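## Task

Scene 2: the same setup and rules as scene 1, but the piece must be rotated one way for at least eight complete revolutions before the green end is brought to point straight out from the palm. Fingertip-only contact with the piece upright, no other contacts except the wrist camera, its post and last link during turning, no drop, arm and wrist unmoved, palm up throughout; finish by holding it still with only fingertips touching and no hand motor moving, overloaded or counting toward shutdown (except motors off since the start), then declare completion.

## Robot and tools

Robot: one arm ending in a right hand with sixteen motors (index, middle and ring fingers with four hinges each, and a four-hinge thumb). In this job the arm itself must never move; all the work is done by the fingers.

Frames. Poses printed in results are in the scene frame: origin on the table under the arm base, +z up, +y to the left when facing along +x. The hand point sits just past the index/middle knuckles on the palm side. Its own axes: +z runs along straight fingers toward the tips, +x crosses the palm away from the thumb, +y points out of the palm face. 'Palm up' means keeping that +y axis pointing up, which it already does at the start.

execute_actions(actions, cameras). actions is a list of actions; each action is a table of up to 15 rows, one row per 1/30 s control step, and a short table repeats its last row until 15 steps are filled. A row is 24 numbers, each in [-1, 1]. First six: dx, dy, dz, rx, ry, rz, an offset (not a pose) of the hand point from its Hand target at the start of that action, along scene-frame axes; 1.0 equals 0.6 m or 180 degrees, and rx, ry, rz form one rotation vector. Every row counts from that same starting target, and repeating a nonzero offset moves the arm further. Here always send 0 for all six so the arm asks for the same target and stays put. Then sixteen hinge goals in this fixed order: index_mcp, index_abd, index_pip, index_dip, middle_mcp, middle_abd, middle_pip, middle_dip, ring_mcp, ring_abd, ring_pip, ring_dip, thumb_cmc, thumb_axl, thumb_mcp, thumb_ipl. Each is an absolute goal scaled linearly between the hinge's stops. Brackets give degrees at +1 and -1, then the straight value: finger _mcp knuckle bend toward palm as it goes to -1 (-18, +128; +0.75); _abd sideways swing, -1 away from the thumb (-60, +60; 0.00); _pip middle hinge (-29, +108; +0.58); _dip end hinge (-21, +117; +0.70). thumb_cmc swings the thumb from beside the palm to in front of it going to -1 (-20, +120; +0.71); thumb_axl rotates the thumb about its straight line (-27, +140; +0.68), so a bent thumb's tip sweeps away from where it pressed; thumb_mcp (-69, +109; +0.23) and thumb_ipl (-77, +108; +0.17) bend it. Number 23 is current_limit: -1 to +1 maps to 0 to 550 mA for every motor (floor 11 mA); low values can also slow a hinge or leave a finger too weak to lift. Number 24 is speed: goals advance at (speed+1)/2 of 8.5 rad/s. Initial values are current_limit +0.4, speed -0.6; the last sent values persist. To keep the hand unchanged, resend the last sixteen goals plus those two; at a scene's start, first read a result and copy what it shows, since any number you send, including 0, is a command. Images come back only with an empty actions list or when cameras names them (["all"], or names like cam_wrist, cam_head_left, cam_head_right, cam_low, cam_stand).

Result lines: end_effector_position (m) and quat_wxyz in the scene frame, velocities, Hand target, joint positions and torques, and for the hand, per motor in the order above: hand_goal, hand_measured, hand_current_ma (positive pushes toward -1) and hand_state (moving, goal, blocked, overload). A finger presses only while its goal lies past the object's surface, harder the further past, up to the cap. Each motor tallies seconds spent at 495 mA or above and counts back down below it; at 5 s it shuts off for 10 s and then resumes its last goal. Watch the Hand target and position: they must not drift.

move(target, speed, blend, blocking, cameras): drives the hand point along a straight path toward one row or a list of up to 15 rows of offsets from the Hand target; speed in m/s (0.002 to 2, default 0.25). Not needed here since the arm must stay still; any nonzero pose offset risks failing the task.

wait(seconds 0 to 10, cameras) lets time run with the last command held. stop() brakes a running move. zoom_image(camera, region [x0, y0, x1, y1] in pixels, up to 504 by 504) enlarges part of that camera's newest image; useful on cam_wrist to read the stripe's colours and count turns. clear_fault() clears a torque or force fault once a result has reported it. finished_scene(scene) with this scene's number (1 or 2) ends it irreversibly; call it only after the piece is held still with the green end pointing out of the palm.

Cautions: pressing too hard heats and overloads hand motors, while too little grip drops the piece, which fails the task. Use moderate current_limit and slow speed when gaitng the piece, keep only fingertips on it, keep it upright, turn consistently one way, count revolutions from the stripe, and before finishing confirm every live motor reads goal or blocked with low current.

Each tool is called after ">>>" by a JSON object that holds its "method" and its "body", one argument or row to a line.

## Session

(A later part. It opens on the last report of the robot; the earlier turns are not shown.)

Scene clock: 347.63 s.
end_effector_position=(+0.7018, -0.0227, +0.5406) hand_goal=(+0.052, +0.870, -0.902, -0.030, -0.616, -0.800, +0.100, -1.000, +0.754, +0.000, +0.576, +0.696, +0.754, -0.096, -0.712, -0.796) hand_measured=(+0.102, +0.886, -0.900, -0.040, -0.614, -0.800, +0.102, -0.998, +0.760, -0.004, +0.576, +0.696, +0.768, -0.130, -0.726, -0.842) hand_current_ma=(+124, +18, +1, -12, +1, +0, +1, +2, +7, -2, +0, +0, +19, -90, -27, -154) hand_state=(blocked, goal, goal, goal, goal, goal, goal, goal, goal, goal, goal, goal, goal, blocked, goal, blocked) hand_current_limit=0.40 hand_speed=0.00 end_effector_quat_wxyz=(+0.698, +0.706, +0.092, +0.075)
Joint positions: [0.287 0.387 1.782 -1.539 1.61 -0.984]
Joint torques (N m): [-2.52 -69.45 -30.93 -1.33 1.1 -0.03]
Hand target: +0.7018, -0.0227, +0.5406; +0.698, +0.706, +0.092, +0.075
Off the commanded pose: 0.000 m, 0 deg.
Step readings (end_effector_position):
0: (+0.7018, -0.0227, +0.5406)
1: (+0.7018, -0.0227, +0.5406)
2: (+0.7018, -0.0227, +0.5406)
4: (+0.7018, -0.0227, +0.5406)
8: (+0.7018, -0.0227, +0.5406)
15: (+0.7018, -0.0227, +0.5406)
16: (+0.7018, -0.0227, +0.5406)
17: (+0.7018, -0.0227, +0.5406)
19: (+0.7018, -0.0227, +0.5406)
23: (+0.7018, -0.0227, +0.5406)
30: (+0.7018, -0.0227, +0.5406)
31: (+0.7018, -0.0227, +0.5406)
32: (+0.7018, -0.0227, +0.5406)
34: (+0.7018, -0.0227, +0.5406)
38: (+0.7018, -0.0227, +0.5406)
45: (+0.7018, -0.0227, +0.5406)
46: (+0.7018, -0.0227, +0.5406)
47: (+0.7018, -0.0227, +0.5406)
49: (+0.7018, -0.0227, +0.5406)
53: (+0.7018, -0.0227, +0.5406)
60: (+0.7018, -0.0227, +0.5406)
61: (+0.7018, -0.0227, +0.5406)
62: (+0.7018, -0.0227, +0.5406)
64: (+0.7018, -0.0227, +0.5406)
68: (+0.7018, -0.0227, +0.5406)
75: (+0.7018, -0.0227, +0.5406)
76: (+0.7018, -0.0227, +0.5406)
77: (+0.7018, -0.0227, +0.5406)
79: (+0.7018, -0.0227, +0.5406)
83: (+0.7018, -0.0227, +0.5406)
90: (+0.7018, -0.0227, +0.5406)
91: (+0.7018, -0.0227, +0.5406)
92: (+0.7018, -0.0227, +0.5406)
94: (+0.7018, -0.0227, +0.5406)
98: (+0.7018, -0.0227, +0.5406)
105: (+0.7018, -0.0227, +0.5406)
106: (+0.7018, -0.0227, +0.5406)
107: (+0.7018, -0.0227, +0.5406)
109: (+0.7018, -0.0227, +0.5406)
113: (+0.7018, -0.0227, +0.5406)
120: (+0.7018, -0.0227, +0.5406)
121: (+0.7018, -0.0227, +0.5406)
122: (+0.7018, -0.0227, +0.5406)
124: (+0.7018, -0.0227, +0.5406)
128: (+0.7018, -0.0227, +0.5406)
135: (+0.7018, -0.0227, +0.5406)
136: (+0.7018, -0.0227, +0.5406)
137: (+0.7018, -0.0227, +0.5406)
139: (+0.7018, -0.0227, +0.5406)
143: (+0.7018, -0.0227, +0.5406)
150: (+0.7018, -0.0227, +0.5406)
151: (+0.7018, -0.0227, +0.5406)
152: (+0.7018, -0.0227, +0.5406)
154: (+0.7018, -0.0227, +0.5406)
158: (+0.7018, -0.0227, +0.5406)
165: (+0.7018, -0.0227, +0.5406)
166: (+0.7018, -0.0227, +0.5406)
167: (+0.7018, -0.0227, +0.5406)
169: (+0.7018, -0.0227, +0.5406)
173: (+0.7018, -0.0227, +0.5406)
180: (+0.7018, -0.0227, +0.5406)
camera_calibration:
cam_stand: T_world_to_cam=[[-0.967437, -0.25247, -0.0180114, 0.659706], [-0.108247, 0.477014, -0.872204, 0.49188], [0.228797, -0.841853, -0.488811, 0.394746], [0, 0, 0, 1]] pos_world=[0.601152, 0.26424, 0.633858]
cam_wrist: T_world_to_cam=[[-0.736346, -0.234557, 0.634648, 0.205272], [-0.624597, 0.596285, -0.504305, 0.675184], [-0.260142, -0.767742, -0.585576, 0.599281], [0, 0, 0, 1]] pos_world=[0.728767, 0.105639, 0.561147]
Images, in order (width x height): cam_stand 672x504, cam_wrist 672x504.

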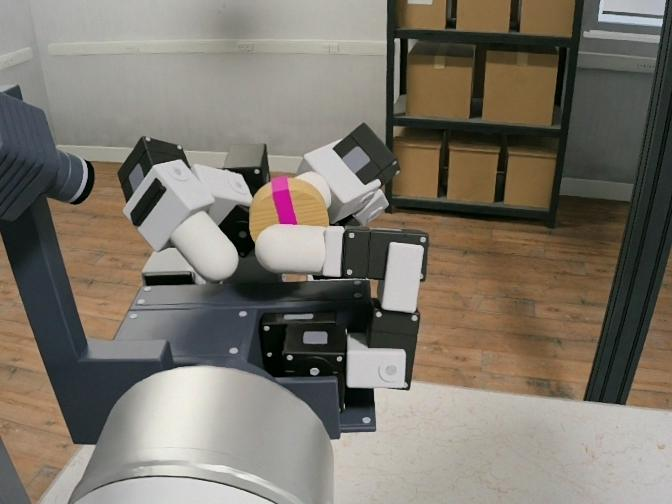

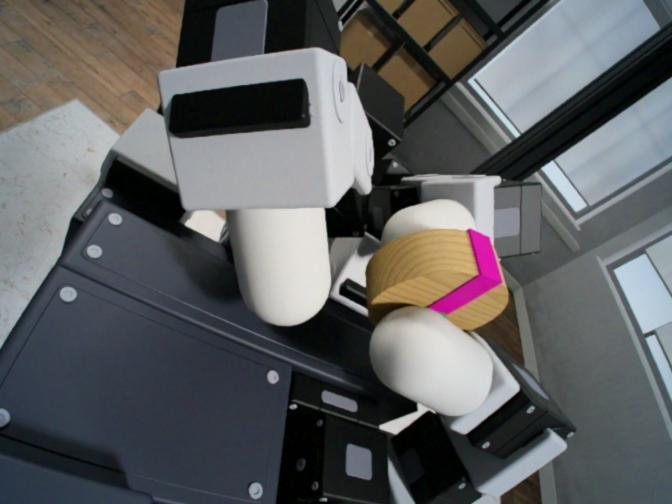

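>>> {"method": "execute_actions", "body": {
  "actions": [
    [[0,0,0,0,0,0,0.052,0.87,-0.902,-0.03,-0.616,-0.7,0.9,-0.4,0.754,0,0.576,0.696,0.754,-0.096,-0.712,-0.796,0.4,0]],
    [[0,0,0,0,0,0,0.052,0.87,-0.902,-0.03,-0.616,0.16,0.9,-0.5,0.754,0,0.576,0.696,0.754,-0.096,-0.712,-0.796,0.4,0]],
    [[0,0,0,0,0,0,0.052,0.87,-0.902,-0.03,-0.616,0.13,0.65,-1,0.754,0,0.576,0.696,0.754,-0.096,-0.712,-0.796,0.4,-0.6]],
    [[0,0,0,0,0,0,0.052,0.87,-0.902,-0.03,-0.616,0.05,0.3,-1,0.754,0,0.576,0.696,0.754,-0.096,-0.712,-0.796,0.4,-0.6]],
    [[0,0,0,0,0,0,0.052,0.87,-0.902,-0.03,-0.616,0.03,0.05,-1,0.754,0,0.576,0.696,0.754,-0.096,-0.712,-0.796,0.4,-0.6]],
    [[0,0,0,0,0,0,0.052,0.87,-0.902,-0.03,-0.616,-0.8,0.1,-1,0.754,0,0.576,0.696,0.754,-0.096,-0.712,-0.796,0.4,0]],
    [[0,0,0,0,0,0,0.052,0.87,-0.902,-0.03,-0.616,-0.7,0.9,-0.4,0.754,0,0.576,0.696,0.754,-0.096,-0.712,-0.796,0.4,0]],
    [[0,0,0,0,0,0,0.052,0.87,-0.902,-0.03,-0.616,0.16,0.9,-0.5,0.754,0,0.576,0.696,0.754,-0.096,-0.712,-0.796,0.4,0]],
    [[0,0,0,0,0,0,0.052,0.87,-0.902,-0.03,-0.616,0.13,0.65,-1,0.754,0,0.576,0.696,0.754,-0.096,-0.712,-0.796,0.4,-0.6]],
    [[0,0,0,0,0,0,0.052,0.87,-0.902,-0.03,-0.616,0.05,0.3,-1,0.754,0,0.576,0.696,0.754,-0.096,-0.712,-0.796,0.4,-0.6]],
    [[0,0,0,0,0,0,0.052,0.87,-0.902,-0.03,-0.616,0.03,0.05,-1,0.754,0,0.576,0.696,0.754,-0.096,-0.712,-0.796,0.4,-0.6]],
    [[0,0,0,0,0,0,0.052,0.87,-0.902,-0.03,-0.616,-0.8,0.1,-1,0.754,0,0.576,0.696,0.754,-0.096,-0.712,-0.796,0.4,0]]
  ],
  "cameras": ["cam_stand"]
}}

>>> {"method": "execute_actions", "body": {
  "actions": [
    [[0,0,0,0,0,0,0.052,0.87,-0.902,-0.03,-0.616,-0.7,0.9,-0.4,0.754,0,0.576,0.696,0.754,-0.096,-0.712,-0.796,0.4,0]],
    [[0,0,0,0,0,0,0.052,0.87,-0.902,-0.03,-0.616,0.16,0.9,-0.5,0.754,0,0.576,0.696,0.754,-0.096,-0.712,-0.796,0.4,0]],
    [[0,0,0,0,0,0,0.052,0.87,-0.902,-0.03,-0.616,0.13,0.65,-1,0.754,0,0.576,0.696,0.754,-0.096,-0.712,-0.796,0.4,-0.6]],
    [[0,0,0,0,0,0,0.052,0.87,-0.902,-0.03,-0.616,0.05,0.3,-1,0.754,0,0.576,0.696,0.754,-0.096,-0.712,-0.796,0.4,-0.6]],
    [[0,0,0,0,0,0,0.052,0.87,-0.902,-0.03,-0.616,0.03,0.05,-1,0.754,0,0.576,0.696,0.754,-0.096,-0.712,-0.796,0.4,-0.6]],
    [[0,0,0,0,0,0,0.052,0.87,-0.902,-0.03,-0.616,-0.8,0.1,-1,0.754,0,0.576,0.696,0.754,-0.096,-0.712,-0.796,0.4,0]],
    [[0,0,0,0,0,0,0.052,0.87,-0.902,-0.03,-0.616,-0.7,0.9,-0.4,0.754,0,0.576,0.696,0.754,-0.096,-0.712,-0.796,0.4,0]],
    [[0,0,0,0,0,0,0.052,0.87,-0.902,-0.03,-0.616,0.16,0.9,-0.5,0.754,0,0.576,0.696,0.754,-0.096,-0.712,-0.796,0.4,0]],
    [[0,0,0,0,0,0,0.052,0.87,-0.902,-0.03,-0.616,0.13,0.65,-1,0.754,0,0.576,0.696,0.754,-0.096,-0.712,-0.796,0.4,-0.6]],
    [[0,0,0,0,0,0,0.052,0.87,-0.902,-0.03,-0.616,0.05,0.3,-1,0.754,0,0.576,0.696,0.754,-0.096,-0.712,-0.796,0.4,-0.6]],
    [[0,0,0,0,0,0,0.052,0.87,-0.902,-0.03,-0.616,0.03,0.05,-1,0.754,0,0.576,0.696,0.754,-0.096,-0.712,-0.796,0.4,-0.6]],
    [[0,0,0,0,0,0,0.052,0.87,-0.902,-0.03,-0.616,-0.8,0.1,-1,0.754,0,0.576,0.696,0.754,-0.096,-0.712,-0.796,0.4,0]]
  ],
  "cameras": ["cam_stand"]
}}

>>> {"method": "execute_actions", "body": {
  "actions": [
    [[0,0,0,0,0,0,0.052,0.87,-0.902,-0.03,-0.616,-0.7,0.9,-0.4,0.754,0,0.576,0.696,0.754,-0.096,-0.712,-0.796,0.4,0]],
    [[0,0,0,0,0,0,0.052,0.87,-0.902,-0.03,-0.616,0.16,0.9,-0.5,0.754,0,0.576,0.696,0.754,-0.096,-0.712,-0.796,0.4,0]],
    [[0,0,0,0,0,0,0.052,0.87,-0.902,-0.03,-0.616,0.13,0.65,-1,0.754,0,0.576,0.696,0.754,-0.096,-0.712,-0.796,0.4,-0.6]],
    [[0,0,0,0,0,0,0.052,0.87,-0.902,-0.03,-0.616,0.05,0.3,-1,0.754,0,0.576,0.696,0.754,-0.096,-0.712,-0.796,0.4,-0.6]],
    [[0,0,0,0,0,0,0.052,0.87,-0.902,-0.03,-0.616,0.03,0.05,-1,0.754,0,0.576,0.696,0.754,-0.096,-0.712,-0.796,0.4,-0.6]],
    [[0,0,0,0,0,0,0.052,0.87,-0.902,-0.03,-0.616,-0.8,0.1,-1,0.754,0,0.576,0.696,0.754,-0.096,-0.712,-0.796,0.4,0]],
    [[0,0,0,0,0,0,0.052,0.87,-0.902,-0.03,-0.616,-0.7,0.9,-0.4,0.754,0,0.576,0.696,0.754,-0.096,-0.712,-0.796,0.4,0]],
    [[0,0,0,0,0,0,0.052,0.87,-0.902,-0.03,-0.616,0.16,0.9,-0.5,0.754,0,0.576,0.696,0.754,-0.096,-0.712,-0.796,0.4,0]],
    [[0,0,0,0,0,0,0.052,0.87,-0.902,-0.03,-0.616,0.13,0.65,-1,0.754,0,0.576,0.696,0.754,-0.096,-0.712,-0.796,0.4,-0.6]],
    [[0,0,0,0,0,0,0.052,0.87,-0.902,-0.03,-0.616,0.05,0.3,-1,0.754,0,0.576,0.696,0.754,-0.096,-0.712,-0.796,0.4,-0.6]],
    [[0,0,0,0,0,0,0.052,0.87,-0.902,-0.03,-0.616,0.03,0.05,-1,0.754,0,0.576,0.696,0.754,-0.096,-0.712,-0.796,0.4,-0.6]],
    [[0,0,0,0,0,0,0.052,0.87,-0.902,-0.03,-0.616,-0.8,0.1,-1,0.754,0,0.576,0.696,0.754,-0.096,-0.712,-0.796,0.4,0]]
  ],
  "cameras": ["cam_stand"]
}}

>>> {"method": "execute_actions", "body": {
  "actions": [
    [[0,0,0,0,0,0,0.052,0.87,-0.902,-0.03,-0.616,-0.7,0.9,-0.4,0.754,0,0.576,0.696,0.754,-0.096,-0.712,-0.796,0.4,0]],
    [[0,0,0,0,0,0,0.052,0.87,-0.902,-0.03,-0.616,0.16,0.9,-0.5,0.754,0,0.576,0.696,0.754,-0.096,-0.712,-0.796,0.4,0]],
    [[0,0,0,0,0,0,0.052,0.87,-0.902,-0.03,-0.616,0.13,0.65,-1,0.754,0,0.576,0.696,0.754,-0.096,-0.712,-0.796,0.4,-0.6]],
    [[0,0,0,0,0,0,0.052,0.87,-0.902,-0.03,-0.616,0.05,0.3,-1,0.754,0,0.576,0.696,0.754,-0.096,-0.712,-0.796,0.4,-0.6]],
    [[0,0,0,0,0,0,0.052,0.87,-0.902,-0.03,-0.616,0.03,0.05,-1,0.754,0,0.576,0.696,0.754,-0.096,-0.712,-0.796,0.4,-0.6]],
    [[0,0,0,0,0,0,0.052,0.87,-0.902,-0.03,-0.616,-0.8,0.1,-1,0.754,0,0.576,0.696,0.754,-0.096,-0.712,-0.796,0.4,0]],
    [[0,0,0,0,0,0,0.052,0.87,-0.902,-0.03,-0.616,-0.7,0.9,-0.4,0.754,0,0.576,0.696,0.754,-0.096,-0.712,-0.796,0.4,0]],
    [[0,0,0,0,0,0,0.052,0.87,-0.902,-0.03,-0.616,0.16,0.9,-0.5,0.754,0,0.576,0.696,0.754,-0.096,-0.712,-0.796,0.4,0]],
    [[0,0,0,0,0,0,0.052,0.87,-0.902,-0.03,-0.616,0.13,0.65,-1,0.754,0,0.576,0.696,0.754,-0.096,-0.712,-0.796,0.4,-0.6]],
    [[0,0,0,0,0,0,0.052,0.87,-0.902,-0.03,-0.616,0.05,0.3,-1,0.754,0,0.576,0.696,0.754,-0.096,-0.712,-0.796,0.4,-0.6]],
    [[0,0,0,0,0,0,0.052,0.87,-0.902,-0.03,-0.616,0.03,0.05,-1,0.754,0,0.576,0.696,0.754,-0.096,-0.712,-0.796,0.4,-0.6]],
    [[0,0,0,0,0,0,0.052,0.87,-0.902,-0.03,-0.616,-0.8,0.1,-1,0.754,0,0.576,0.696,0.754,-0.096,-0.712,-0.796,0.4,0]]
  ],
  "cameras": ["cam_stand"]
}}

>>> {"method": "execute_actions", "body": {
  "actions": [
    [[0,0,0,0,0,0,0.052,0.87,-0.902,-0.03,-0.616,-0.7,0.9,-0.4,0.754,0,0.576,0.696,0.754,-0.096,-0.712,-0.796,0.4,0]],
    [[0,0,0,0,0,0,0.052,0.87,-0.902,-0.03,-0.616,0.16,0.9,-0.5,0.754,0,0.576,0.696,0.754,-0.096,-0.712,-0.796,0.4,0]],
    [[0,0,0,0,0,0,0.052,0.87,-0.902,-0.03,-0.616,0.13,0.65,-1,0.754,0,0.576,0.696,0.754,-0.096,-0.712,-0.796,0.4,-0.6]],
    [[0,0,0,0,0,0,0.052,0.87,-0.902,-0.03,-0.616,0.05,0.3,-1,0.754,0,0.576,0.696,0.754,-0.096,-0.712,-0.796,0.4,-0.6]],
    [[0,0,0,0,0,0,0.052,0.87,-0.902,-0.03,-0.616,0.03,0.05,-1,0.754,0,0.576,0.696,0.754,-0.096,-0.712,-0.796,0.4,-0.6]],
    [[0,0,0,0,0,0,0.052,0.87,-0.902,-0.03,-0.616,-0.8,0.1,-1,0.754,0,0.576,0.696,0.754,-0.096,-0.712,-0.796,0.4,0]],
    [[0,0,0,0,0,0,0.052,0.87,-0.902,-0.03,-0.616,-0.7,0.9,-0.4,0.754,0,0.576,0.696,0.754,-0.096,-0.712,-0.796,0.4,0]],
    [[0,0,0,0,0,0,0.052,0.87,-0.902,-0.03,-0.616,0.16,0.9,-0.5,0.754,0,0.576,0.696,0.754,-0.096,-0.712,-0.796,0.4,0]],
    [[0,0,0,0,0,0,0.052,0.87,-0.902,-0.03,-0.616,0.13,0.65,-1,0.754,0,0.576,0.696,0.754,-0.096,-0.712,-0.796,0.4,-0.6]],
    [[0,0,0,0,0,0,0.052,0.87,-0.902,-0.03,-0.616,0.05,0.3,-1,0.754,0,0.576,0.696,0.754,-0.096,-0.712,-0.796,0.4,-0.6]],
    [[0,0,0,0,0,0,0.052,0.87,-0.902,-0.03,-0.616,0.03,0.05,-1,0.754,0,0.576,0.696,0.754,-0.096,-0.712,-0.796,0.4,-0.6]],
    [[0,0,0,0,0,0,0.052,0.87,-0.902,-0.03,-0.616,-0.8,0.1,-1,0.754,0,0.576,0.696,0.754,-0.096,-0.712,-0.796,0.4,0]]
  ],
  "cameras": ["cam_stand"]
}}

>>> {"method": "execute_actions", "body": {
  "actions": [
    [[0,0,0,0,0,0,0.052,0.87,-0.902,-0.03,-0.616,-0.7,0.9,-0.4,0.754,0,0.576,0.696,0.754,-0.096,-0.712,-0.796,0.4,0]],
    [[0,0,0,0,0,0,0.052,0.87,-0.902,-0.03,-0.616,0.16,0.9,-0.5,0.754,0,0.576,0.696,0.754,-0.096,-0.712,-0.796,0.4,0]],
    [[0,0,0,0,0,0,0.052,0.87,-0.902,-0.03,-0.616,0.13,0.65,-1,0.754,0,0.576,0.696,0.754,-0.096,-0.712,-0.796,0.4,-0.6]],
    [[0,0,0,0,0,0,0.052,0.87,-0.902,-0.03,-0.616,0.05,0.3,-1,0.754,0,0.576,0.696,0.754,-0.096,-0.712,-0.796,0.4,-0.6]],
    [[0,0,0,0,0,0,0.052,0.87,-0.902,-0.03,-0.616,0.03,0.05,-1,0.754,0,0.576,0.696,0.754,-0.096,-0.712,-0.796,0.4,-0.6]],
    [[0,0,0,0,0,0,0.052,0.87,-0.902,-0.03,-0.616,-0.8,0.1,-1,0.754,0,0.576,0.696,0.754,-0.096,-0.712,-0.796,0.4,0]],
    [[0,0,0,0,0,0,0.052,0.87,-0.902,-0.03,-0.616,-0.7,0.9,-0.4,0.754,0,0.576,0.696,0.754,-0.096,-0.712,-0.796,0.4,0]],
    [[0,0,0,0,0,0,0.052,0.87,-0.902,-0.03,-0.616,0.16,0.9,-0.5,0.754,0,0.576,0.696,0.754,-0.096,-0.712,-0.796,0.4,0]],
    [[0,0,0,0,0,0,0.052,0.87,-0.902,-0.03,-0.616,0.13,0.65,-1,0.754,0,0.576,0.696,0.754,-0.096,-0.712,-0.796,0.4,-0.6]],
    [[0,0,0,0,0,0,0.052,0.87,-0.902,-0.03,-0.616,0.05,0.3,-1,0.754,0,0.576,0.696,0.754,-0.096,-0.712,-0.796,0.4,-0.6]],
    [[0,0,0,0,0,0,0.052,0.87,-0.902,-0.03,-0.616,0.03,0.05,-1,0.754,0,0.576,0.696,0.754,-0.096,-0.712,-0.796,0.4,-0.6]],
    [[0,0,0,0,0,0,0.052,0.87,-0.902,-0.03,-0.616,-0.8,0.1,-1,0.754,0,0.576,0.696,0.754,-0.096,-0.712,-0.796,0.4,0]]
  ],
  "cameras": ["cam_stand"]
}}

>>> {"method": "execute_actions", "body": {
  "actions": [
    [[0,0,0,0,0,0,0.052,0.87,-0.902,-0.03,-0.616,-0.7,0.9,-0.4,0.754,0,0.576,0.696,0.754,-0.096,-0.712,-0.796,0.4,0]],
    [[0,0,0,0,0,0,0.052,0.87,-0.902,-0.03,-0.616,0.16,0.9,-0.5,0.754,0,0.576,0.696,0.754,-0.096,-0.712,-0.796,0.4,0]],
    [[0,0,0,0,0,0,0.052,0.87,-0.902,-0.03,-0.616,0.13,0.65,-1,0.754,0,0.576,0.696,0.754,-0.096,-0.712,-0.796,0.4,-0.6]],
    [[0,0,0,0,0,0,0.052,0.87,-0.902,-0.03,-0.616,0.05,0.3,-1,0.754,0,0.576,0.696,0.754,-0.096,-0.712,-0.796,0.4,-0.6]],
    [[0,0,0,0,0,0,0.052,0.87,-0.902,-0.03,-0.616,0.03,0.05,-1,0.754,0,0.576,0.696,0.754,-0.096,-0.712,-0.796,0.4,-0.6]],
    [[0,0,0,0,0,0,0.052,0.87,-0.902,-0.03,-0.616,-0.8,0.1,-1,0.754,0,0.576,0.696,0.754,-0.096,-0.712,-0.796,0.4,0]],
    [[0,0,0,0,0,0,0.052,0.87,-0.902,-0.03,-0.616,-0.7,0.9,-0.4,0.754,0,0.576,0.696,0.754,-0.096,-0.712,-0.796,0.4,0]],
    [[0,0,0,0,0,0,0.052,0.87,-0.902,-0.03,-0.616,0.16,0.9,-0.5,0.754,0,0.576,0.696,0.754,-0.096,-0.712,-0.796,0.4,0]],
    [[0,0,0,0,0,0,0.052,0.87,-0.902,-0.03,-0.616,0.13,0.65,-1,0.754,0,0.576,0.696,0.754,-0.096,-0.712,-0.796,0.4,-0.6]],
    [[0,0,0,0,0,0,0.052,0.87,-0.902,-0.03,-0.616,0.05,0.3,-1,0.754,0,0.576,0.696,0.754,-0.096,-0.712,-0.796,0.4,-0.6]],
    [[0,0,0,0,0,0,0.052,0.87,-0.902,-0.03,-0.616,0.03,0.05,-1,0.754,0,0.576,0.696,0.754,-0.096,-0.712,-0.796,0.4,-0.6]],
    [[0,0,0,0,0,0,0.052,0.87,-0.902,-0.03,-0.616,-0.8,0.1,-1,0.754,0,0.576,0.696,0.754,-0.096,-0.712,-0.796,0.4,0]]
  ],
  "cameras": ["cam_stand"]
}}

>>> {"method": "execute_actions", "body": {
  "actions": [
    [[0,0,0,0,0,0,0.052,0.87,-0.902,-0.03,-0.616,-0.7,0.9,-0.4,0.754,0,0.576,0.696,0.754,-0.096,-0.712,-0.796,0.4,0]],
    [[0,0,0,0,0,0,0.052,0.87,-0.902,-0.03,-0.616,0.16,0.9,-0.5,0.754,0,0.576,0.696,0.754,-0.096,-0.712,-0.796,0.4,0]],
    [[0,0,0,0,0,0,0.052,0.87,-0.902,-0.03,-0.616,0.13,0.65,-1,0.754,0,0.576,0.696,0.754,-0.096,-0.712,-0.796,0.4,-0.6]],
    [[0,0,0,0,0,0,0.052,0.87,-0.902,-0.03,-0.616,0.05,0.3,-1,0.754,0,0.576,0.696,0.754,-0.096,-0.712,-0.796,0.4,-0.6]],
    [[0,0,0,0,0,0,0.052,0.87,-0.902,-0.03,-0.616,0.03,0.05,-1,0.754,0,0.576,0.696,0.754,-0.096,-0.712,-0.796,0.4,-0.6]],
    [[0,0,0,0,0,0,0.052,0.87,-0.902,-0.03,-0.616,-0.8,0.1,-1,0.754,0,0.576,0.696,0.754,-0.096,-0.712,-0.796,0.4,0]],
    [[0,0,0,0,0,0,0.052,0.87,-0.902,-0.03,-0.616,-0.7,0.9,-0.4,0.754,0,0.576,0.696,0.754,-0.096,-0.712,-0.796,0.4,0]],
    [[0,0,0,0,0,0,0.052,0.87,-0.902,-0.03,-0.616,0.16,0.9,-0.5,0.754,0,0.576,0.696,0.754,-0.096,-0.712,-0.796,0.4,0]],
    [[0,0,0,0,0,0,0.052,0.87,-0.902,-0.03,-0.616,0.13,0.65,-1,0.754,0,0.576,0.696,0.754,-0.096,-0.712,-0.796,0.4,-0.6]],
    [[0,0,0,0,0,0,0.052,0.87,-0.902,-0.03,-0.616,0.05,0.3,-1,0.754,0,0.576,0.696,0.754,-0.096,-0.712,-0.796,0.4,-0.6]],
    [[0,0,0,0,0,0,0.052,0.87,-0.902,-0.03,-0.616,0.03,0.05,-1,0.754,0,0.576,0.696,0.754,-0.096,-0.712,-0.796,0.4,-0.6]],
    [[0,0,0,0,0,0,0.052,0.87,-0.902,-0.03,-0.616,-0.8,0.1,-1,0.754,0,0.576,0.696,0.754,-0.096,-0.712,-0.796,0.4,0]]
  ],
  "cameras": ["cam_stand","cam_wrist"]
}}

Scene clock: 510.60 s.
end_effector_position=(+0.7018, -0.0227, +0.5406) hand_goal=(+0.052, +0.870, -0.902, -0.030, -0.616, -0.800, +0.100, -1.000, +0.754, +0.000, +0.576, +0.696, +0.754, -0.096, -0.712, -0.796) hand_measured=(+0.102, +0.886, -0.900, -0.040, -0.614, -0.800, +0.102, -0.998, +0.760, -0.004, +0.576, +0.696, +0.768, -0.130, -0.726, -0.842) hand_current_ma=(+124, +19, +1, -12, +1, +0, +1, +2, +7, -2, +0, +0, +19, -89, -27, -154) hand_state=(blocked, goal, goal, goal, goal, goal, goal, goal, goal, goal, goal, goal, goal, blocked, goal, blocked) hand_current_limit=0.40 hand_speed=0.00 end_effector_quat_wxyz=(+0.698, +0.706, +0.092, +0.075)
Joint positions: [0.287 0.387 1.782 -1.539 1.61 -0.984]
Joint torques (N m): [-2.61 -69.62 -30.71 -1.3 1.12 -0.06]
Hand target: +0.7018, -0.0227, +0.5406; +0.698, +0.706, +0.092, +0.075
Off the commanded pose: 0.000 m, 0 deg.
Step readings (end_effector_position):
0: (+0.7018, -0.0227, +0.5406)
1: (+0.7018, -0.0227, +0.5406)
2: (+0.7018, -0.0227, +0.5406)
4: (+0.7018, -0.0227, +0.5406)
8: (+0.7018, -0.0227, +0.5406)
15: (+0.7018, -0.0227, +0.5406)
16: (+0.7018, -0.0227, +0.5406)
17: (+0.7018, -0.0227, +0.5406)
19: (+0.7018, -0.0227, +0.5406)
23: (+0.7018, -0.0227, +0.5406)
30: (+0.7018, -0.0227, +0.5406)
31: (+0.7018, -0.0227, +0.5406)
32: (+0.7018, -0.0227, +0.5406)
34: (+0.7018, -0.0227, +0.5406)
38: (+0.7018, -0.0227, +0.5406)
45: (+0.7018, -0.0227, +0.5406)
46: (+0.7018, -0.0227, +0.5406)
47: (+0.7018, -0.0227, +0.5406)
49: (+0.7018, -0.0227, +0.5406)
53: (+0.7018, -0.0227, +0.5406)
60: (+0.7018, -0.0227, +0.5406)
61: (+0.7018, -0.0227, +0.5406)
62: (+0.7018, -0.0227, +0.5406)
64: (+0.7018, -0.0227, +0.5406)
68: (+0.7018, -0.0227, +0.5406)
75: (+0.7018, -0.0227, +0.5406)
76: (+0.7018, -0.0227, +0.5406)
77: (+0.7018, -0.0227, +0.5406)
79: (+0.7018, -0.0227, +0.5406)
83: (+0.7018, -0.0227, +0.5406)
90: (+0.7018, -0.0227, +0.5406)
91: (+0.7018, -0.0227, +0.5406)
92: (+0.7018, -0.0227, +0.5406)
94: (+0.7018, -0.0227, +0.5406)
98: (+0.7018, -0.0227, +0.5406)
105: (+0.7018, -0.0227, +0.5406)
106: (+0.7018, -0.0227, +0.5406)
107: (+0.7018, -0.0227, +0.5406)
109: (+0.7018, -0.0227, +0.5406)
113: (+0.7018, -0.0227, +0.5406)
120: (+0.7018, -0.0227, +0.5406)
121: (+0.7018, -0.0227, +0.5406)
122: (+0.7018, -0.0227, +0.5406)
124: (+0.7018, -0.0227, +0.5406)
128: (+0.7018, -0.0227, +0.5406)
135: (+0.7018, -0.0227, +0.5406)
136: (+0.7018, -0.0227, +0.5406)
137: (+0.7018, -0.0227, +0.5406)
139: (+0.7018, -0.0227, +0.5406)
143: (+0.7018, -0.0227, +0.5406)
150: (+0.7018, -0.0227, +0.5406)
151: (+0.7018, -0.0227, +0.5406)
152: (+0.7018, -0.0227, +0.5406)
154: (+0.7018, -0.0227, +0.5406)
158: (+0.7018, -0.0227, +0.5406)
165: (+0.7018, -0.0227, +0.5406)
166: (+0.7018, -0.0227, +0.5406)
167: (+0.7018, -0.0227, +0.5406)
169: (+0.7018, -0.0227, +0.5406)
173: (+0.7018, -0.0227, +0.5406)
180: (+0.7018, -0.0227, +0.5406)
camera_calibration:
cam_stand: T_world_to_cam=[[-0.967437, -0.25247, -0.0180114, 0.659706], [-0.108247, 0.477014, -0.872204, 0.49188], [0.228797, -0.841853, -0.488811, 0.394746], [0, 0, 0, 1]] pos_world=[0.601152, 0.26424, 0.633858]
Images, in order (width x height): cam_stand 672x504.

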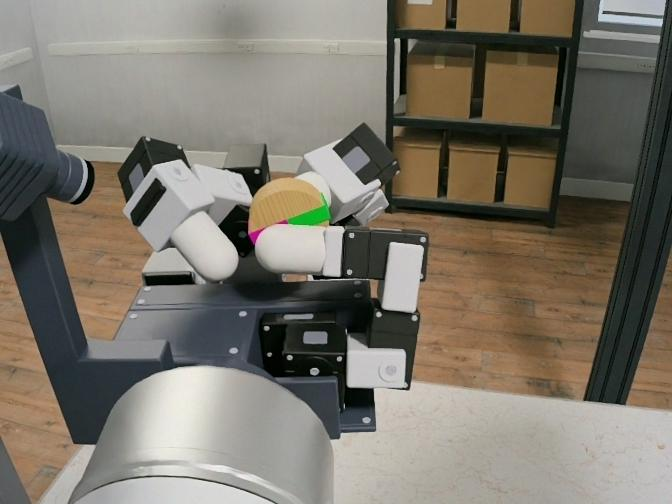

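Scene clock: 516.80 s.
end_effector_position=(+0.7018, -0.0227, +0.5406) hand_goal=(+0.052, +0.870, -0.902, -0.030, -0.616, -0.800, +0.100, -1.000, +0.754, +0.000, +0.576, +0.696, +0.754, -0.096, -0.712, -0.796) hand_measured=(+0.102, +0.886, -0.900, -0.040, -0.614, -0.800, +0.102, -0.998, +0.760, -0.004, +0.576, +0.696, +0.768, -0.130, -0.726, -0.842) hand_current_ma=(+124, +19, +1, -12, +1, +0, +1, +2, +7, -2, +0, +0, +19, -90, -27, -154) hand_state=(blocked, goal, goal, goal, goal, goal, goal, goal, goal, goal, goal, goal, goal, blocked, goal, blocked) hand_current_limit=0.40 hand_speed=0.00 end_effector_quat_wxyz=(+0.698, +0.706, +0.092, +0.075)
Joint positions: [0.287 0.387 1.782 -1.539 1.61 -0.984]
Joint torques (N m): [-2.11 -69.57 -30.77 -1.33 1.1 -0.05]
Hand target: +0.7018, -0.0227, +0.5406; +0.698, +0.706, +0.092, +0.075
Off the commanded pose: 0.000 m, 0 deg.
Step readings (end_effector_position):
0: (+0.7018, -0.0227, +0.5406)
1: (+0.7018, -0.0227, +0.5406)
2: (+0.7018, -0.0227, +0.5406)
4: (+0.7018, -0.0227, +0.5406)
8: (+0.7018, -0.0227, +0.5406)
15: (+0.7018, -0.0227, +0.5406)
16: (+0.7018, -0.0227, +0.5406)
17: (+0.7018, -0.0227, +0.5406)
19: (+0.7018, -0.0227, +0.5406)
23: (+0.7018, -0.0227, +0.5406)
30: (+0.7018, -0.0227, +0.5406)
31: (+0.7018, -0.0227, +0.5406)
32: (+0.7018, -0.0227, +0.5406)
34: (+0.7018, -0.0227, +0.5406)
38: (+0.7018, -0.0227, +0.5406)
45: (+0.7018, -0.0227, +0.5406)
46: (+0.7018, -0.0227, +0.5406)
47: (+0.7018, -0.0227, +0.5406)
49: (+0.7018, -0.0227, +0.5406)
53: (+0.7018, -0.0227, +0.5406)
60: (+0.7018, -0.0227, +0.5406)
61: (+0.7018, -0.0227, +0.5406)
62: (+0.7018, -0.0227, +0.5406)
64: (+0.7018, -0.0227, +0.5406)
68: (+0.7018, -0.0227, +0.5406)
75: (+0.7018, -0.0227, +0.5406)
76: (+0.7018, -0.0227, +0.5406)
77: (+0.7018, -0.0227, +0.5406)
79: (+0.7018, -0.0227, +0.5406)
83: (+0.7018, -0.0227, +0.5406)
90: (+0.7018, -0.0227, +0.5406)
91: (+0.7018, -0.0227, +0.5406)
92: (+0.7018, -0.0227, +0.5406)
94: (+0.7018, -0.0227, +0.5406)
98: (+0.7018, -0.0227, +0.5406)
105: (+0.7018, -0.0227, +0.5406)
106: (+0.7018, -0.0227, +0.5406)
107: (+0.7018, -0.0227, +0.5406)
109: (+0.7018, -0.0227, +0.5406)
113: (+0.7018, -0.0227, +0.5406)
120: (+0.7018, -0.0227, +0.5406)
121: (+0.7018, -0.0227, +0.5406)
122: (+0.7018, -0.0227, +0.5406)
124: (+0.7018, -0.0227, +0.5406)
128: (+0.7018, -0.0227, +0.5406)
135: (+0.7018, -0.0227, +0.5406)
136: (+0.7018, -0.0227, +0.5406)
137: (+0.7018, -0.0227, +0.5406)
139: (+0.7018, -0.0227, +0.5406)
143: (+0.7018, -0.0227, +0.5406)
150: (+0.7018, -0.0227, +0.5406)
151: (+0.7018, -0.0227, +0.5406)
152: (+0.7018, -0.0227, +0.5406)
154: (+0.7018, -0.0227, +0.5406)
158: (+0.7018, -0.0227, +0.5406)
165: (+0.7018, -0.0227, +0.5406)
166: (+0.7018, -0.0227, +0.5406)
167: (+0.7018, -0.0227, +0.5406)
169: (+0.7018, -0.0227, +0.5406)
173: (+0.7018, -0.0227, +0.5406)
180: (+0.7018, -0.0227, +0.5406)
camera_calibration:
cam_stand: T_world_to_cam=[[-0.967437, -0.25247, -0.0180114, 0.659706], [-0.108247, 0.477014, -0.872204, 0.49188], [0.228797, -0.841853, -0.488811, 0.394746], [0, 0, 0, 1]] pos_world=[0.601152, 0.26424, 0.633858]
Images, in order (width x height): cam_stand 672x504.

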